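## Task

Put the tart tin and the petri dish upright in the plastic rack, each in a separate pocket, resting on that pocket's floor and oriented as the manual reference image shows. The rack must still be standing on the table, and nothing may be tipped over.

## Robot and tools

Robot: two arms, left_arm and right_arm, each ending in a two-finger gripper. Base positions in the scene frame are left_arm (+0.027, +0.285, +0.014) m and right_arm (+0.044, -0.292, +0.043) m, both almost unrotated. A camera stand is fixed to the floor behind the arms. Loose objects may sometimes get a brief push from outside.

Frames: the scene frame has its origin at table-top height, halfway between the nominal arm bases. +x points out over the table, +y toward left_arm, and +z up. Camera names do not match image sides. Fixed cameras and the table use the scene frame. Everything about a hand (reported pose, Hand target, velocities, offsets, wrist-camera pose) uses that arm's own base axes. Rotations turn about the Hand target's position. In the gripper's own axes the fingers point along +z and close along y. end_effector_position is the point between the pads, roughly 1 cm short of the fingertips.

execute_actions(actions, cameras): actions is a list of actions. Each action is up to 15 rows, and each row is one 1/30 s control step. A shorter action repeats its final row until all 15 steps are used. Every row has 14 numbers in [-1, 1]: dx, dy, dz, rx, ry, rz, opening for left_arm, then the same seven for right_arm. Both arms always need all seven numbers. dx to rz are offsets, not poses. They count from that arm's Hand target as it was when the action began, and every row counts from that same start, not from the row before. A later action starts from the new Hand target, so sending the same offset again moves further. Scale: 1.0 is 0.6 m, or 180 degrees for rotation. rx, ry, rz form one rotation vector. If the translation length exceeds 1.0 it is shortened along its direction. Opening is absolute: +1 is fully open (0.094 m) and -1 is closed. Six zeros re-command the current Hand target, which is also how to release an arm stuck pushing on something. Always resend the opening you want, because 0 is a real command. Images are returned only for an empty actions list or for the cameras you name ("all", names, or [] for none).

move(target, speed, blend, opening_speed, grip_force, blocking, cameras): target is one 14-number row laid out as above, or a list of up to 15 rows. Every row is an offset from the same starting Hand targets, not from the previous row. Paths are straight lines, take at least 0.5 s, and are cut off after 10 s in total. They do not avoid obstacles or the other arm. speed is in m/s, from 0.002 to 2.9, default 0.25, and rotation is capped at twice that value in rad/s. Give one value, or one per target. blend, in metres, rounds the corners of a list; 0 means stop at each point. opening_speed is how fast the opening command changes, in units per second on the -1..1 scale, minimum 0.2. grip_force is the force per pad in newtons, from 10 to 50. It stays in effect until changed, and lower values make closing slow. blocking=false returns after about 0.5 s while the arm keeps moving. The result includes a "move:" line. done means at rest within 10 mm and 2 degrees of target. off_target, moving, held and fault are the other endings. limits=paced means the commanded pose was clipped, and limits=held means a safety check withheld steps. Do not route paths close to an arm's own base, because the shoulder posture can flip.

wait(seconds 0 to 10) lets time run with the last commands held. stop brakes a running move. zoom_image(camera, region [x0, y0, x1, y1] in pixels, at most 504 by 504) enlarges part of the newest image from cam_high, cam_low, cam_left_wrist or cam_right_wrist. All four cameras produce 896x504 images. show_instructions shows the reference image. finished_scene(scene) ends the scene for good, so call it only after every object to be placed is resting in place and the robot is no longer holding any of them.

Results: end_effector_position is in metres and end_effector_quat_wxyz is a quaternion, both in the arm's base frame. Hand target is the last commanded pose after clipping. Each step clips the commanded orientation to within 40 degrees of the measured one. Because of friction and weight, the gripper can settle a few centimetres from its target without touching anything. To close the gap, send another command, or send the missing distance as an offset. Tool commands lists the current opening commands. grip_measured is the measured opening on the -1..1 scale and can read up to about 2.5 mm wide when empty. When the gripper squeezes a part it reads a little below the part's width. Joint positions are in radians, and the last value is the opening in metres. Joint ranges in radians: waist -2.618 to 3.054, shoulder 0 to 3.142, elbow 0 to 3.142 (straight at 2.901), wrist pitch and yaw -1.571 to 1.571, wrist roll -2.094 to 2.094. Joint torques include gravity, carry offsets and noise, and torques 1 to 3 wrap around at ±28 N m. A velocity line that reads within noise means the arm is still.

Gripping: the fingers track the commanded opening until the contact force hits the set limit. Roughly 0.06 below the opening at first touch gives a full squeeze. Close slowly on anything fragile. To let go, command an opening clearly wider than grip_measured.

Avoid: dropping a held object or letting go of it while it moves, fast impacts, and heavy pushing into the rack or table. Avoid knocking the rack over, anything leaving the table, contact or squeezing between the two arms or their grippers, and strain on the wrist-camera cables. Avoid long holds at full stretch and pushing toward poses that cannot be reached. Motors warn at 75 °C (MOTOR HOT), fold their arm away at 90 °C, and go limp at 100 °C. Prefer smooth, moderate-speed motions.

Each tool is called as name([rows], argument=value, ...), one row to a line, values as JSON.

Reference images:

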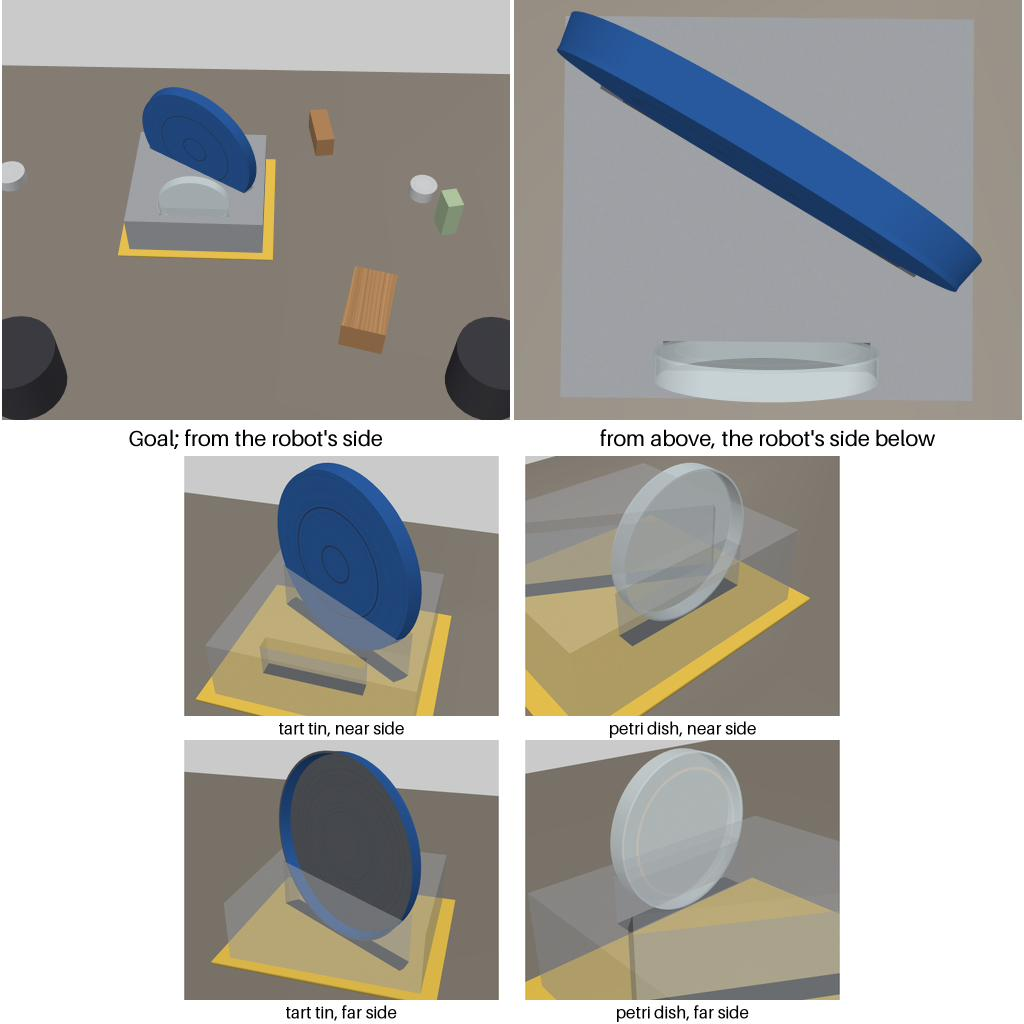

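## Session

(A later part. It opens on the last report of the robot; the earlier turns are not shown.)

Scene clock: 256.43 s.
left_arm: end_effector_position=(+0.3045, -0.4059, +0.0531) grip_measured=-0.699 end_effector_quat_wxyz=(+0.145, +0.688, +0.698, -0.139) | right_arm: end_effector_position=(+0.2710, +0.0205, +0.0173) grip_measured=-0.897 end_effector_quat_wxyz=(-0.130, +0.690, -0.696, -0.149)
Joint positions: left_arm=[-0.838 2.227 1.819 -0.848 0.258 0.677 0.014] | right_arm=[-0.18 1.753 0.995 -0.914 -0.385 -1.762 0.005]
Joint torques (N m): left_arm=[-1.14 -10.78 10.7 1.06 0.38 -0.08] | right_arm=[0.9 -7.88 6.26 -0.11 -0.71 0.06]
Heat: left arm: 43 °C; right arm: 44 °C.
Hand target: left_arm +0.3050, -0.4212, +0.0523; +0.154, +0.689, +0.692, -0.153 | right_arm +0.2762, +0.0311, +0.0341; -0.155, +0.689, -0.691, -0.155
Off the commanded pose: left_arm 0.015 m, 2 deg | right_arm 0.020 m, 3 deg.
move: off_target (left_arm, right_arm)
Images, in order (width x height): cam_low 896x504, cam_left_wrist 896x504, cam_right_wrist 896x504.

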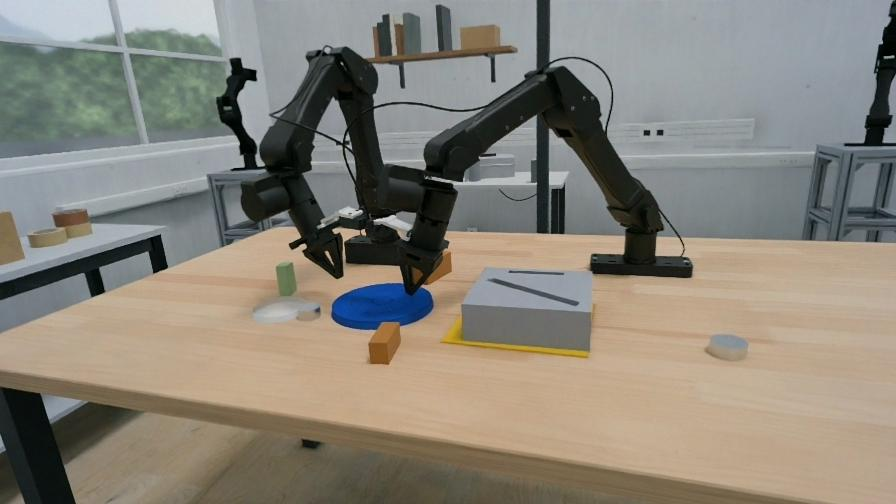

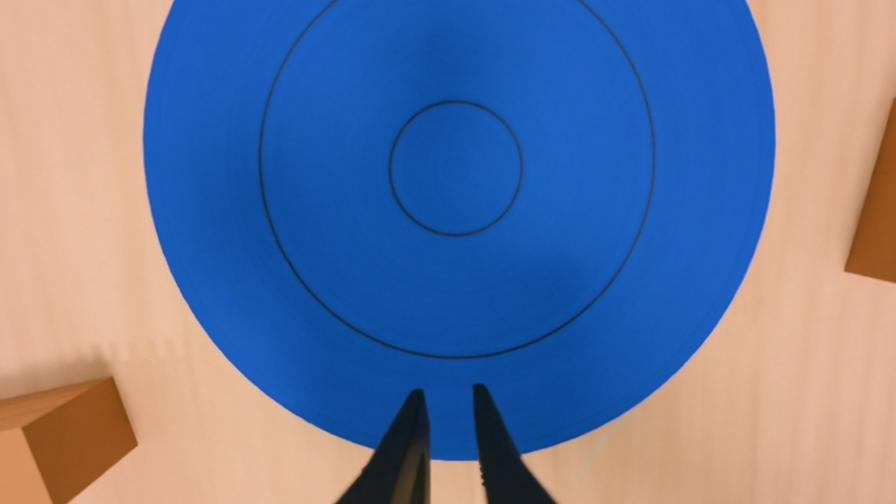

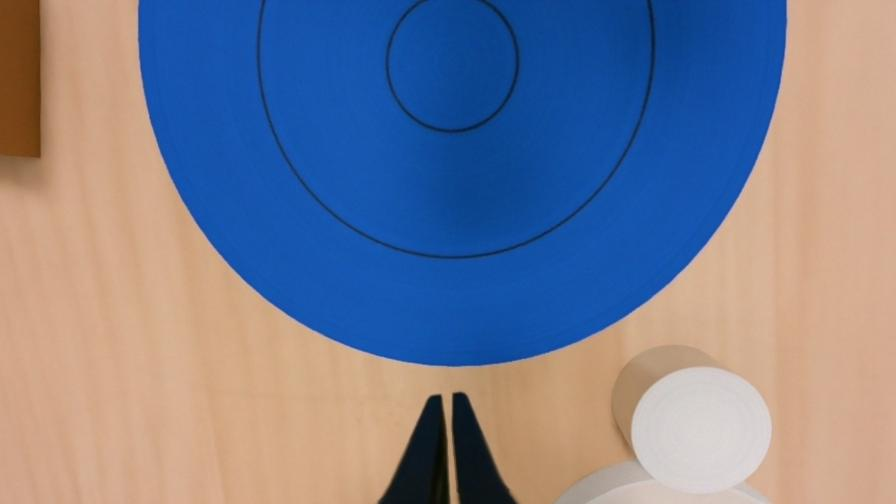

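move([
  [-0.006,0.127,0.02,0,0,0,-0.7,-0.005,-0.035,0.02,0,0,0,-0.9],
  [-0.006,0.127,-0.12,0,0,0,-0.7,-0.005,-0.035,-0.1,0,0,0,-0.9],
], speed=0.12, blend=[0.01,0], cameras=["cam_low","cam_left_wrist","cam_right_wrist"])

zoom_image(camera="cam_low", region=[300, 230, 480, 340])

Scene clock: 287.40 s.
left_arm: end_effector_position=(+0.3109, -0.3550, +0.0157) grip_measured=-0.699 end_effector_quat_wxyz=(+0.191, +0.687, +0.684, -0.154) | right_arm: end_effector_position=(+0.2729, +0.0081, -0.0246) grip_measured=-0.897 end_effector_quat_wxyz=(-0.145, +0.691, -0.692, -0.148)
Joint positions: left_arm=[-0.731 2.09 1.406 -0.505 0.326 0.781 0.014] | right_arm=[-0.237 1.86 0.925 -0.743 -0.404 -1.828 0.005]
Joint torques (N m): left_arm=[0.1 -6.9 4.56 1.07 0.15 0.03] | right_arm=[-0.5 -5.34 3.75 0.25 -0.44 -0.07]
Heat: left arm: 47 °C; right arm: 44 °C.
Hand target: left_arm +0.3015, -0.3450, -0.0197; +0.154, +0.689, +0.692, -0.153 | right_arm +0.2731, +0.0102, -0.0260; -0.155, +0.689, -0.691, -0.155
Off the commanded pose: left_arm 0.038 m, 4 deg | right_arm 0.003 m, 1 deg.
move: off_target (left_arm)
Images, in order (width x height): cam_low 896x504, cam_left_wrist 896x504, cam_right_wrist 896x504.

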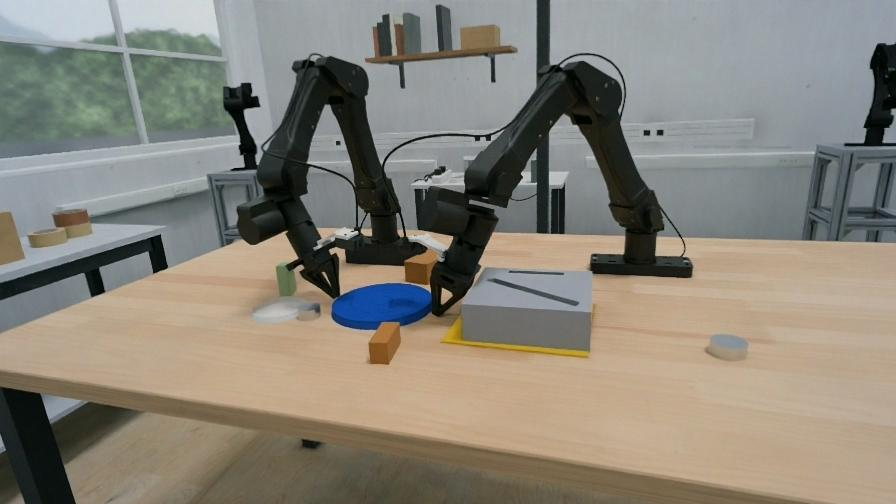

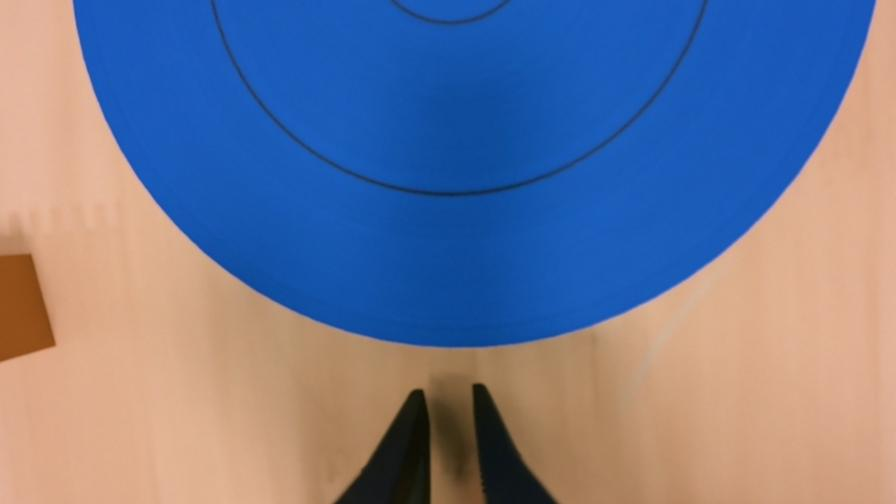

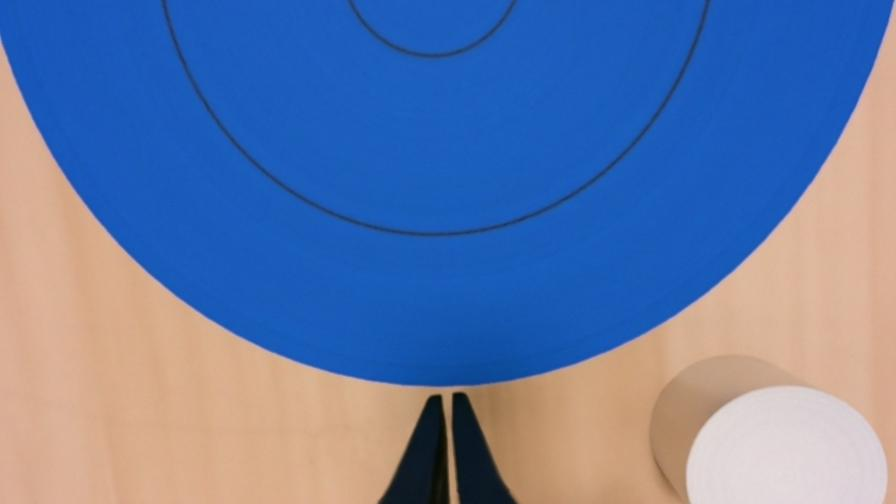

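Scaled by 2.800 from the camera's 896x504 image, which has a finer 1280x720 frame.

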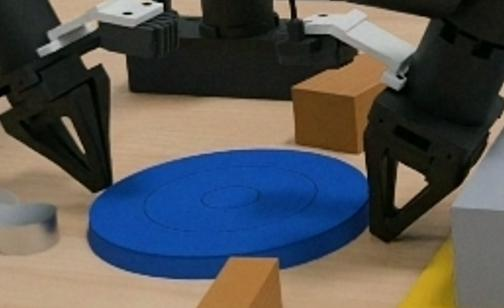

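move([
  [0.005,-0.045,0.008,0,0,0,-0.7,0.008,0.03,0.003,0,0,0,-0.9],
  [0.008,-0.125,0.014,0,0,0,-0.7,0.015,0.085,0.006,0,0,0,-0.9],
  [0.008,-0.13,0.08,0,0,0,-0.7,0.015,0.09,0.07,0,0,0,-0.9],
], speed=[0.06,0.05,0.04], cameras=["cam_low","cam_left_wrist","cam_right_wrist"])

zoom_image(camera="cam_low", region=[300, 230, 480, 340])

Scene clock: 293.93 s.
left_arm: end_effector_position=(+0.3010, -0.3874, +0.0256) grip_measured=-0.699 end_effector_quat_wxyz=(+0.117, +0.685, +0.709, -0.125) | right_arm: end_effector_position=(+0.2768, +0.0446, -0.0011) grip_measured=-0.897 end_effector_quat_wxyz=(-0.119, +0.689, -0.702, -0.136)
Joint positions: left_arm=[-0.827 2.237 1.745 -0.825 0.234 0.679 0.014] | right_arm=[-0.072 1.779 0.953 -0.794 -0.36 -1.634 0.005]
Joint torques (N m): left_arm=[-2.09 -9.85 11.93 1.52 0.61 -0.07] | right_arm=[1.62 -7.77 5.96 0.04 -0.99 0.04]
Heat: left arm: 46 °C; right arm: 44 °C.
Hand target: left_arm +0.3063, -0.4229, +0.0281; +0.154, +0.689, +0.692, -0.153 | right_arm +0.2821, +0.0641, +0.0161; -0.155, +0.689, -0.691, -0.155
Off the commanded pose: left_arm 0.036 m, 6 deg | right_arm 0.027 m, 5 deg.
move: off_target (left_arm, right_arm)
Images, in order (width x height): cam_low 896x504, cam_left_wrist 896x504, cam_right_wrist 896x504.

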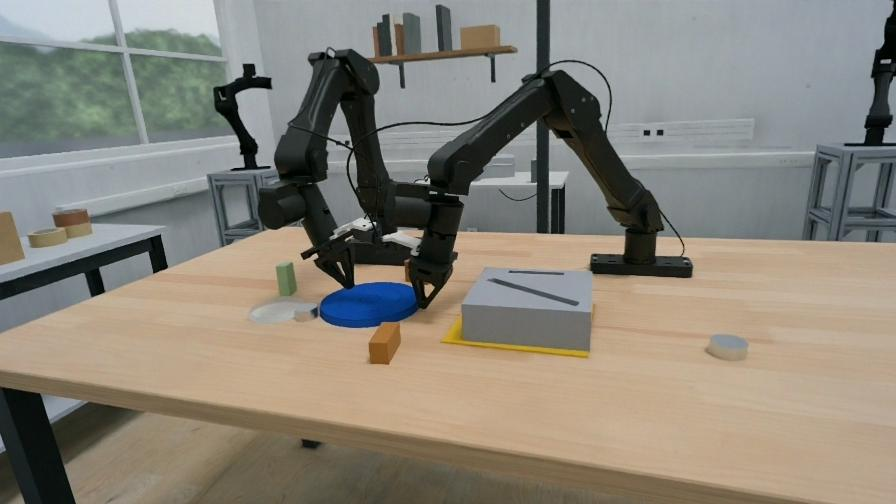

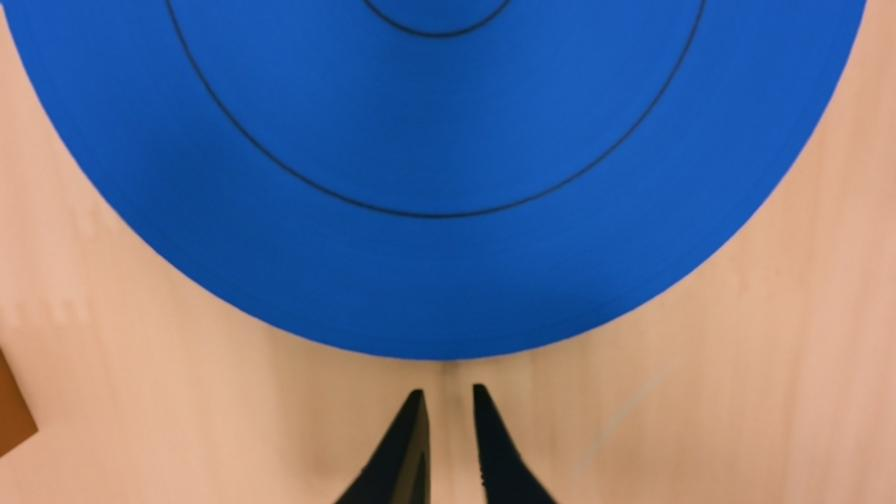

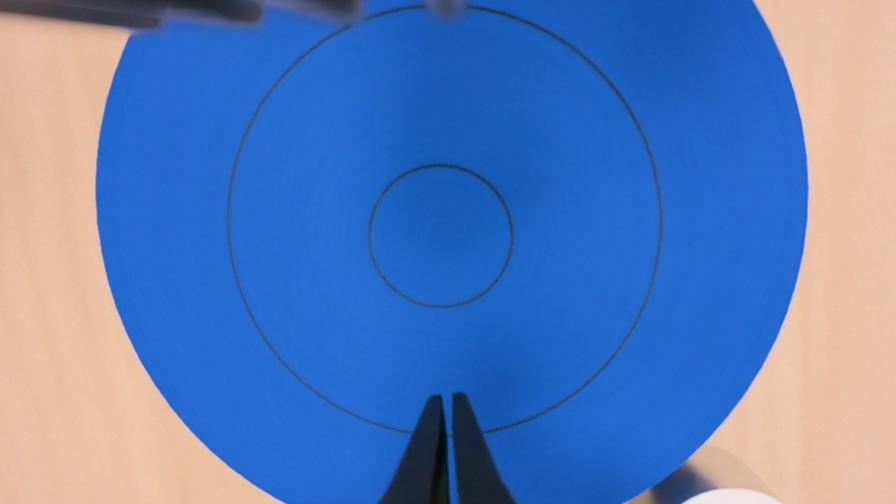

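Scaled by 2.800 from the camera's 896x504 image, which has a finer 1280x720 frame.

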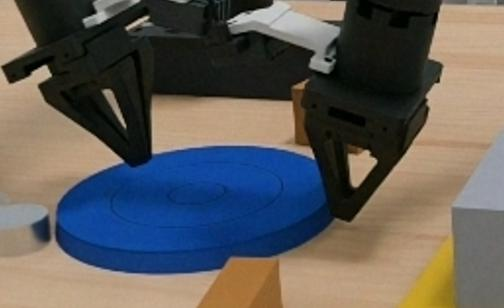

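move([
  [0,0.1,0.15,0,0,0,-0.7,0,0,0,0,0,0,-0.9],
  [0,0.15,0.25,0,0,0,-0.7,0,0,-0.06,0,0,0,-0.9],
  [0,0.15,0.25,0,0,0,-0.7,0,0.12,-0.06,0,0,0,-0.9],
], speed=0.12, blend=[0.01,0.003,0], cameras=["cam_low","cam_left_wrist","cam_right_wrist"])

zoom_image(camera="cam_low", region=[300, 230, 480, 340])

Scene clock: 336.43 s.
left_arm: end_effector_position=(+0.3055, -0.3318, +0.1535) grip_measured=-0.699 end_effector_quat_wxyz=(+0.129, +0.688, +0.699, -0.147) | right_arm: end_effector_position=(+0.2831, +0.1343, -0.0175) grip_measured=-0.897 end_effector_quat_wxyz=(-0.153, +0.691, -0.690, -0.151)
Joint positions: left_arm=[-0.707 2.04 1.936 -1.221 0.309 0.81 0.014] | right_arm=[0.201 1.822 0.904 -0.557 -0.423 -1.352 0.005]
Joint torques (N m): left_arm=[0.55 -14.72 10.44 0.55 0.37 0.09] | right_arm=[0.2 -5.59 3.95 0.63 -0.31 0.06]
Heat: left arm: 48 °C; right arm: 45 °C.
Hand target: left_arm +0.3063, -0.3329, +0.1782; +0.154, +0.689, +0.692, -0.153 | right_arm +0.2820, +0.1361, -0.0200; -0.155, +0.689, -0.691, -0.155
Off the commanded pose: left_arm 0.025 m, 3 deg | right_arm 0.003 m, 1 deg.
move: off_target (left_arm)
Images, in order (width x height): cam_low 896x504, cam_left_wrist 896x504, cam_right_wrist 896x504.

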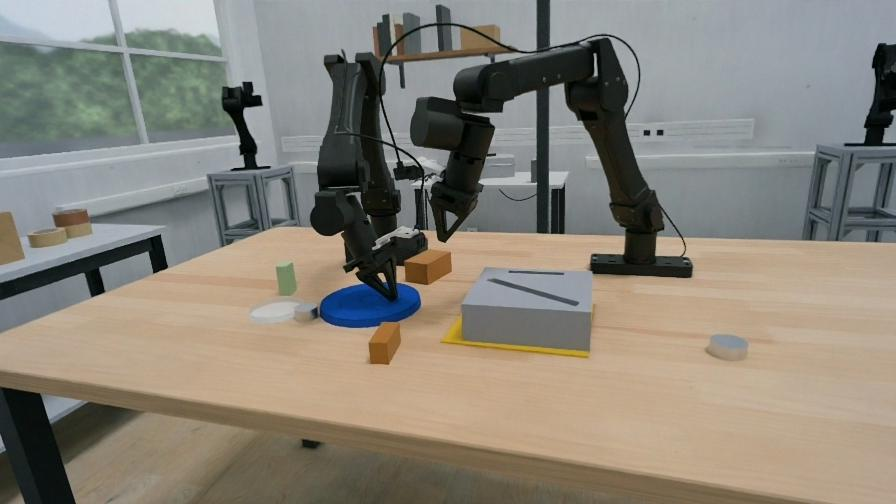

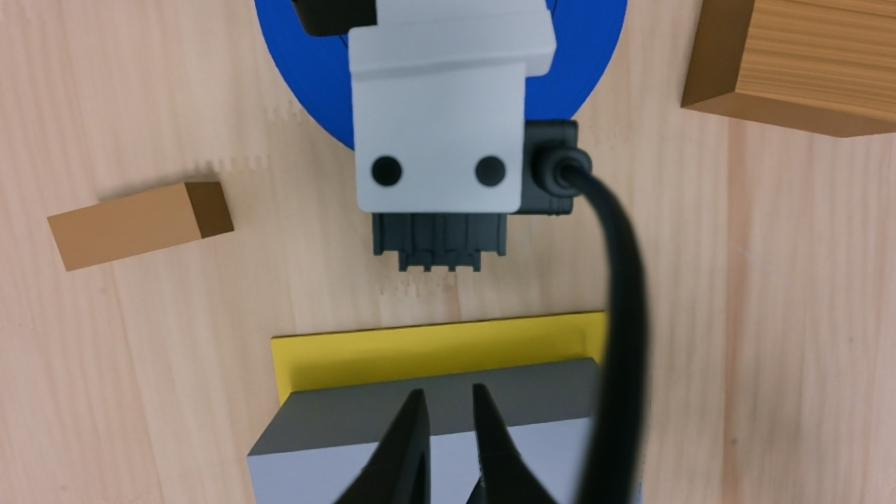

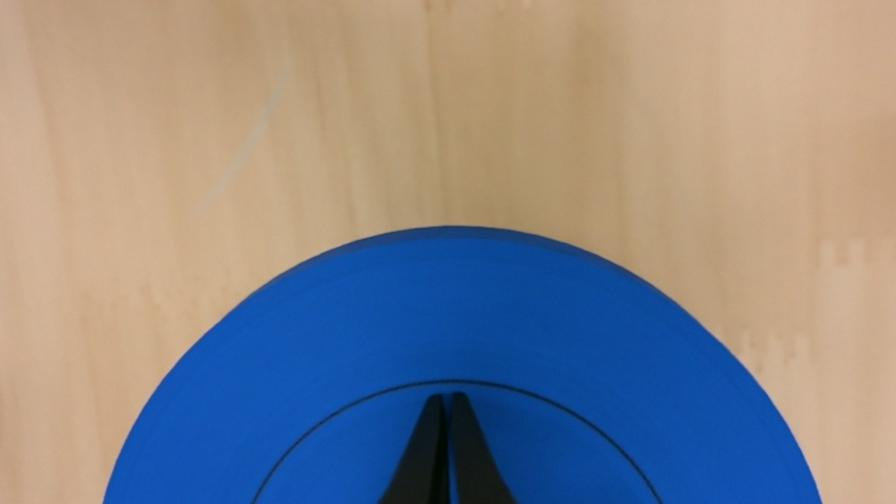

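Scaled by 2.800 from the camera's 896x504 image, which has a finer 1280x720 frame.

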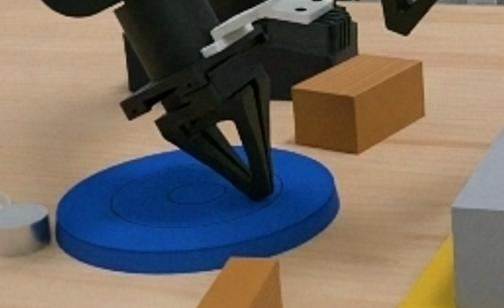

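move([
  [0,0,0,0,0,0,-0.7,0,0,-0.06,0,0,0,-0.9],
  [0,0,0,0,0,0,-0.7,0,0.14,-0.06,0,0,0,-0.9],
], speed=0.1, blend=[0.003,0], cameras=["cam_low","cam_left_wrist","cam_right_wrist"])

zoom_image(camera="cam_low", region=[300, 230, 480, 340])

Scene clock: 341.27 s.
left_arm: end_effector_position=(+0.3106, -0.2927, +0.1516) grip_measured=-0.699 end_effector_quat_wxyz=(+0.090, +0.676, +0.725, -0.095) | right_arm: end_effector_position=(+0.3051, +0.2182, -0.0201) grip_measured=-0.897 end_effector_quat_wxyz=(-0.213, +0.685, -0.680, -0.150)
Joint positions: left_arm=[-0.672 2.022 1.936 -1.318 0.204 0.812 0.014] | right_arm=[0.415 1.901 0.944 -0.304 -0.433 -1.094 0.005]
Joint torques (N m): left_arm=[-2.25 -13.3 10.37 1.23 1.33 0.17] | right_arm=[3.74 -1.74 3.59 0.68 0.22 0.22]
Heat: left arm: 48 °C; right arm: 45 °C.
Hand target: left_arm +0.3062, -0.3330, +0.1782; +0.154, +0.689, +0.692, -0.153 | right_arm +0.2821, +0.2201, -0.0560; -0.155, +0.689, -0.691, -0.155
Off the commanded pose: left_arm 0.048 m, 11 deg | right_arm 0.043 m, 7 deg.
move: off_target (left_arm, right_arm)
Images, in order (width x height): cam_low 896x504, cam_left_wrist 896x504, cam_right_wrist 896x504.

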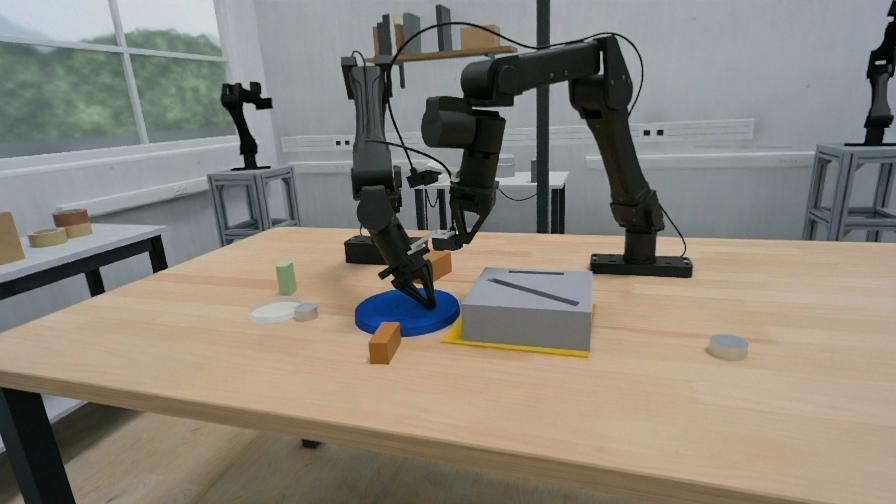

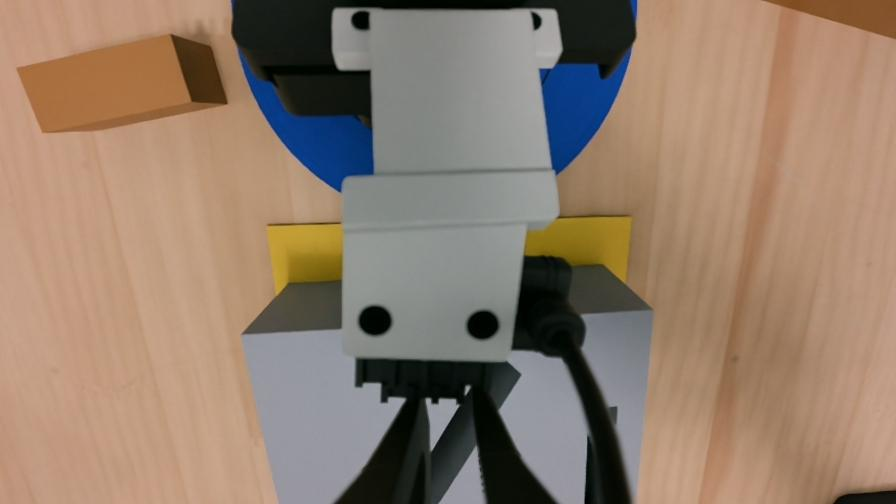

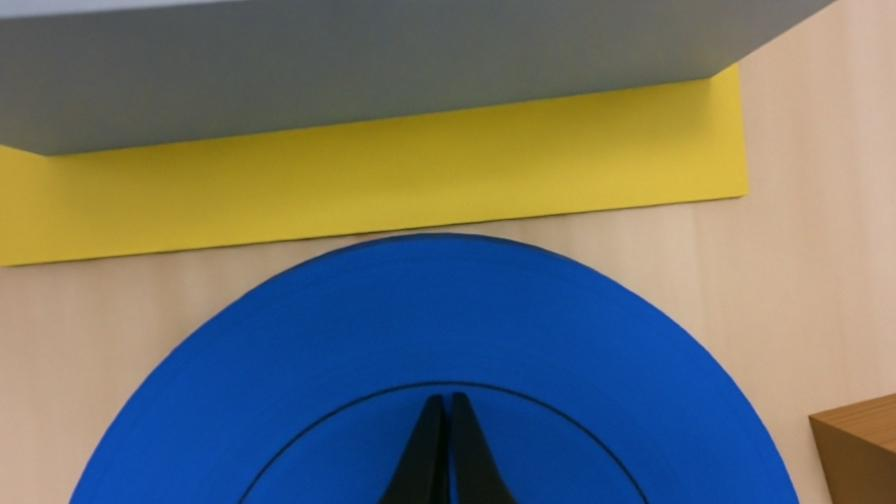

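Scaled by 2.800 from the camera's 896x504 image, which has a finer 1280x720 frame.

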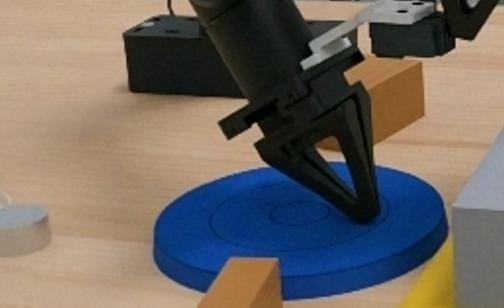

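move([
  [0,0.05,0.05,0,0,0,-0.7,0.0,0,0.16,0,0,0,-0.7],
  [0,0.15,0.1,0,0,0,-0.7,0.03,-0.29,0.16,0,0,0,-0.7],
  [0,0.15,0.1,0,0,0,-0.7,0.03,-0.29,0.05,0,0,0,-0.7],
], speed=0.15, blend=[0.01,0.01,0], cameras=["cam_low","cam_left_wrist","cam_right_wrist"])

zoom_image(camera="cam_low", region=[300, 230, 480, 340])

Scene clock: 351.43 s.
left_arm: end_effector_position=(+0.3091, -0.2433, +0.2169) grip_measured=-0.699 end_effector_quat_wxyz=(+0.129, +0.688, +0.699, -0.150) | right_arm: end_effector_position=(+0.2985, +0.0428, -0.0256) grip_measured=-0.703 end_effector_quat_wxyz=(-0.144, +0.689, -0.695, -0.149)
Joint positions: left_arm=[-0.508 1.914 2.017 -1.496 0.359 1.015 0.014] | right_arm=[-0.104 1.911 0.994 -0.705 -0.413 -1.676 0.014]
Joint torques (N m): left_arm=[0.51 -13 9.92 0.4 0.42 0.04] | right_arm=[-0.24 -6.11 4.03 0.34 -0.45 -0.11]
Heat: left arm: 47 °C; right arm: 44 °C.
Hand target: left_arm +0.3063, -0.2430, +0.2381; +0.154, +0.689, +0.692, -0.153 | right_arm +0.3000, +0.0462, -0.0260; -0.155, +0.689, -0.691, -0.155
Off the commanded pose: left_arm 0.021 m, 3 deg | right_arm 0.004 m, 1 deg.
move: off_target (left_arm)
Images, in order (width x height): cam_low 896x504, cam_left_wrist 896x504, cam_right_wrist 896x504.

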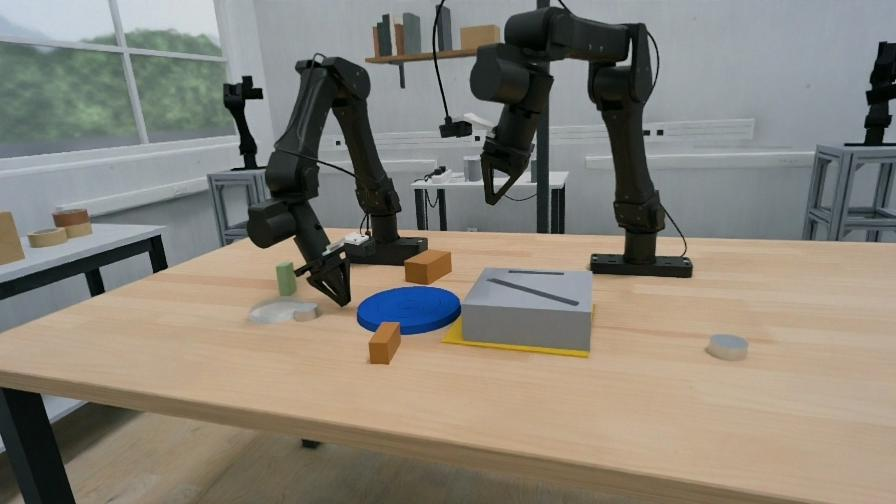

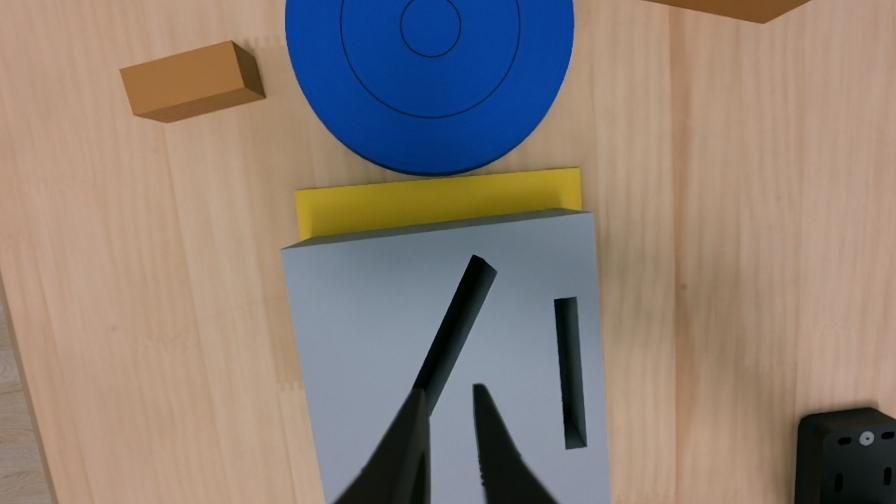

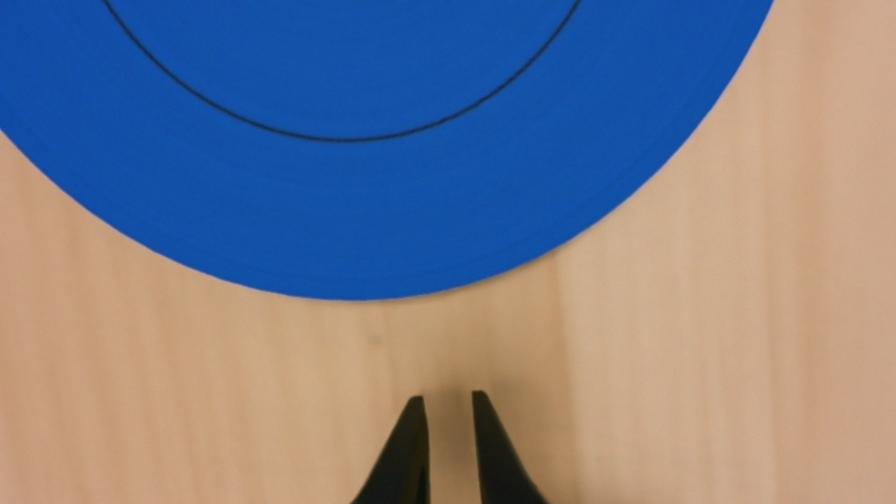

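Scaled by 2.800 from the camera's 896x504 image, which has a finer 1280x720 frame.

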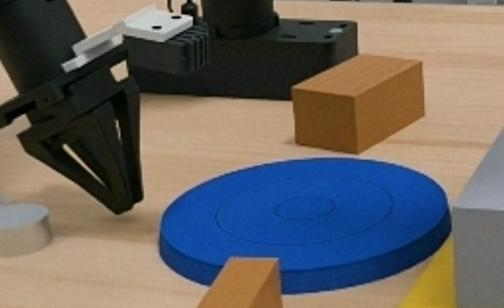

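move([
  [0,0,0,0,0,0,-0.7,-0.046,0.0,0,0,0,0,-0.7],
  [0,0,0,0,0,0,-0.7,-0.046,0.03,0,0,0,0,-0.7],
  [0,0,0,0,0,0,-0.7,-0.04,0.13,0.003,0,0,0,-0.7],
], speed=0.08, cameras=["cam_low","cam_left_wrist","cam_right_wrist"])

zoom_image(camera="cam_low", region=[300, 230, 480, 340])

Scene clock: 357.20 s.
left_arm: end_effector_position=(+0.3091, -0.2433, +0.2169) grip_measured=-0.699 end_effector_quat_wxyz=(+0.129, +0.688, +0.699, -0.150) | right_arm: end_effector_position=(+0.2688, +0.1092, -0.0325) grip_measured=-0.703 end_effector_quat_wxyz=(-0.123, +0.684, -0.703, -0.151)
Joint positions: left_arm=[-0.508 1.914 2.017 -1.496 0.359 1.015 0.014] | right_arm=[0.144 1.836 0.862 -0.574 -0.39 -1.395 0.014]
Joint torques (N m): left_arm=[0.51 -12.94 9.8 0.42 0.44 0.08] | right_arm=[1.69 -7.31 3.96 0.66 -0.65 0.03]
Heat: left arm: 47 °C; right arm: 44 °C.
Hand target: left_arm +0.3063, -0.2430, +0.2381; +0.154, +0.689, +0.692, -0.153 | right_arm +0.2762, +0.1241, -0.0242; -0.155, +0.689, -0.691, -0.155
Off the commanded pose: left_arm 0.021 m, 3 deg | right_arm 0.019 m, 4 deg.
move: off_target (left_arm, right_arm)
Images, in order (width x height): cam_low 896x504, cam_left_wrist 896x504, cam_right_wrist 896x504.

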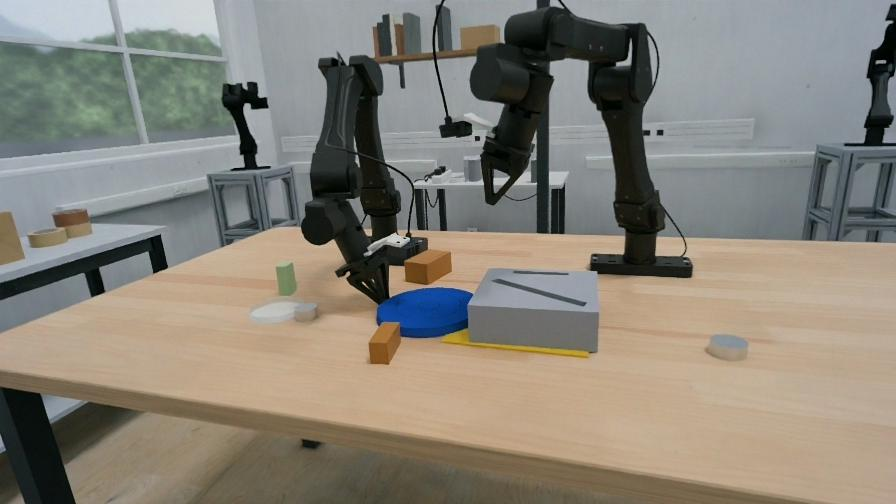

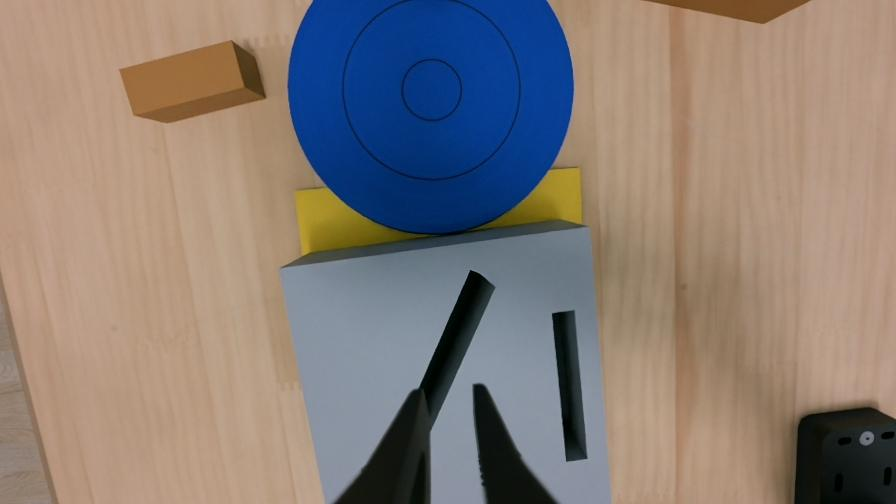

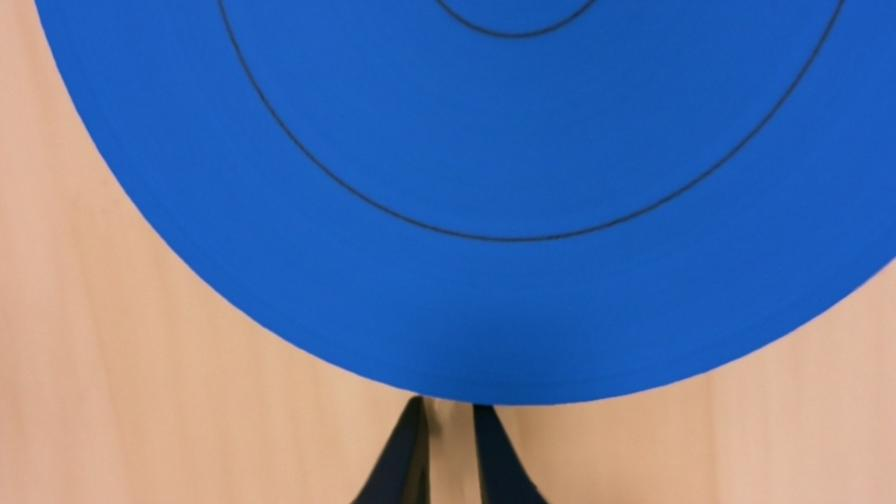

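Scaled by 2.800 from the camera's 896x504 image, which has a finer 1280x720 frame.

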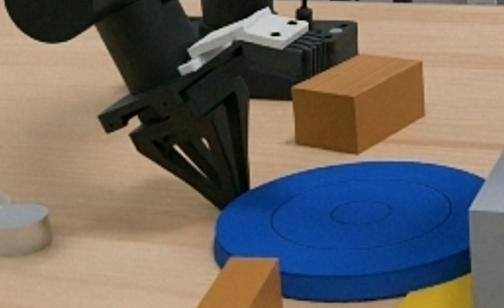

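move([
  [0,0.305,0,0,0,0,-0.7,0,-0.04,0,0,0,0,-0.7],
  [0,0.305,-0.347,0,0,0,-0.7,0.023,-0.04,0,0,0,0,-0.7],
  [0,0.25,-0.347,0,0,0,-0.7,0.023,-0.04,0,0,0,0,-0.7],
], speed=[0.25,0.2,0.06], blend=[0.02,0.005,0], cameras=["all"])

zoom_image(camera="cam_low", region=[340, 220, 640, 370])

Scene clock: 371.23 s.
left_arm: end_effector_position=(+0.3137, -0.0783, +0.0355) grip_measured=-0.699 end_effector_quat_wxyz=(+0.145, +0.689, +0.698, -0.127) | right_arm: end_effector_position=(+0.2852, +0.0974, -0.0273) grip_measured=-0.703 end_effector_quat_wxyz=(-0.147, +0.690, -0.694, -0.145)
Joint positions: left_arm=[-0.036 1.785 1.12 -0.861 0.386 1.513 0.014] | right_arm=[0.083 1.847 0.895 -0.579 -0.414 -1.474 0.014]
Joint torques (N m): left_arm=[-1.61 -7.25 4.56 0.48 0.74 -0.08] | right_arm=[-0.44 -5.24 5.93 0.25 -0.48 -0.12]
Heat: left arm: 46 °C; right arm: 44 °C.
Hand target: left_arm +0.3062, -0.0930, +0.0299; +0.154, +0.689, +0.692, -0.153 | right_arm +0.2899, +0.1001, -0.0243; -0.155, +0.689, -0.691, -0.155
Off the commanded pose: left_arm 0.017 m, 3 deg | right_arm 0.006 m, 1 deg.
move: off_target (left_arm)

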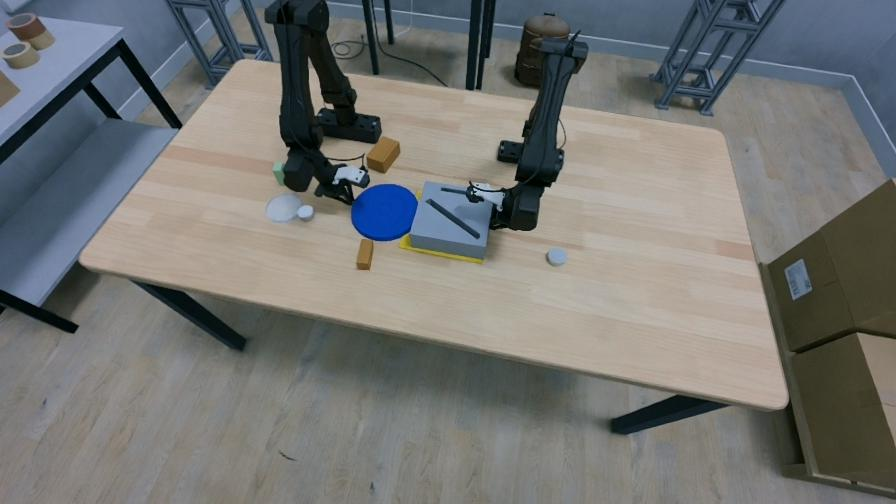

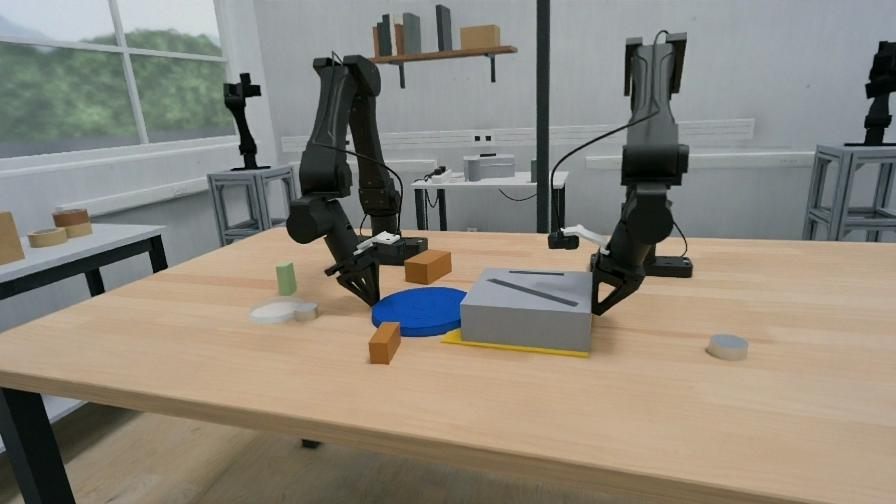

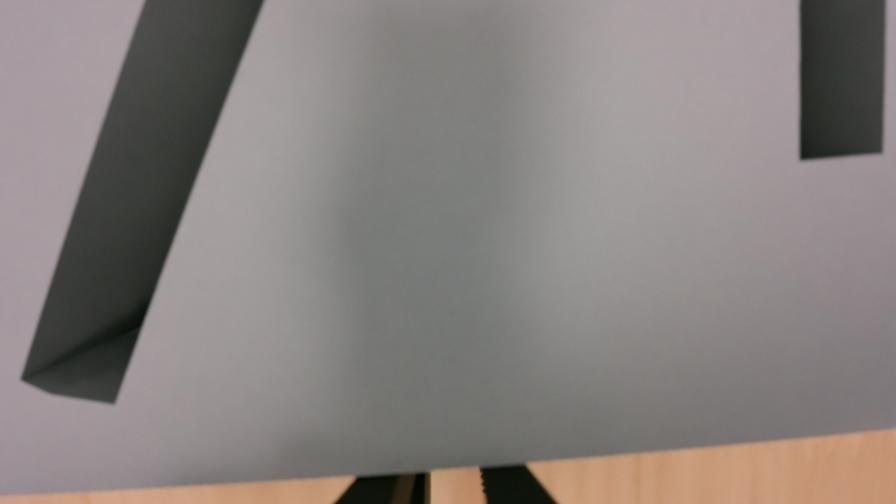

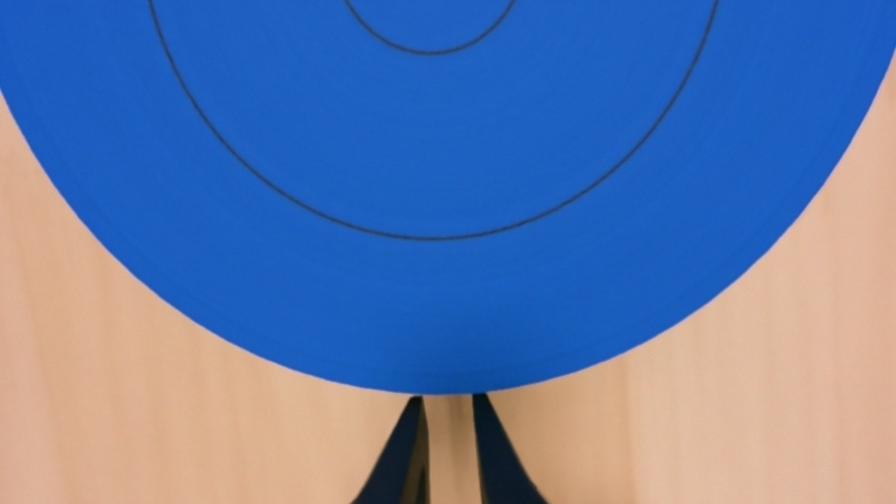

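Scaled by 1.680 from the camera's 896x504 image, which has a finer 1280x720 frame.

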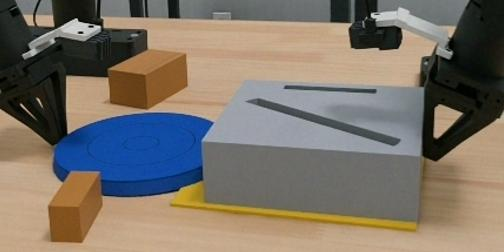

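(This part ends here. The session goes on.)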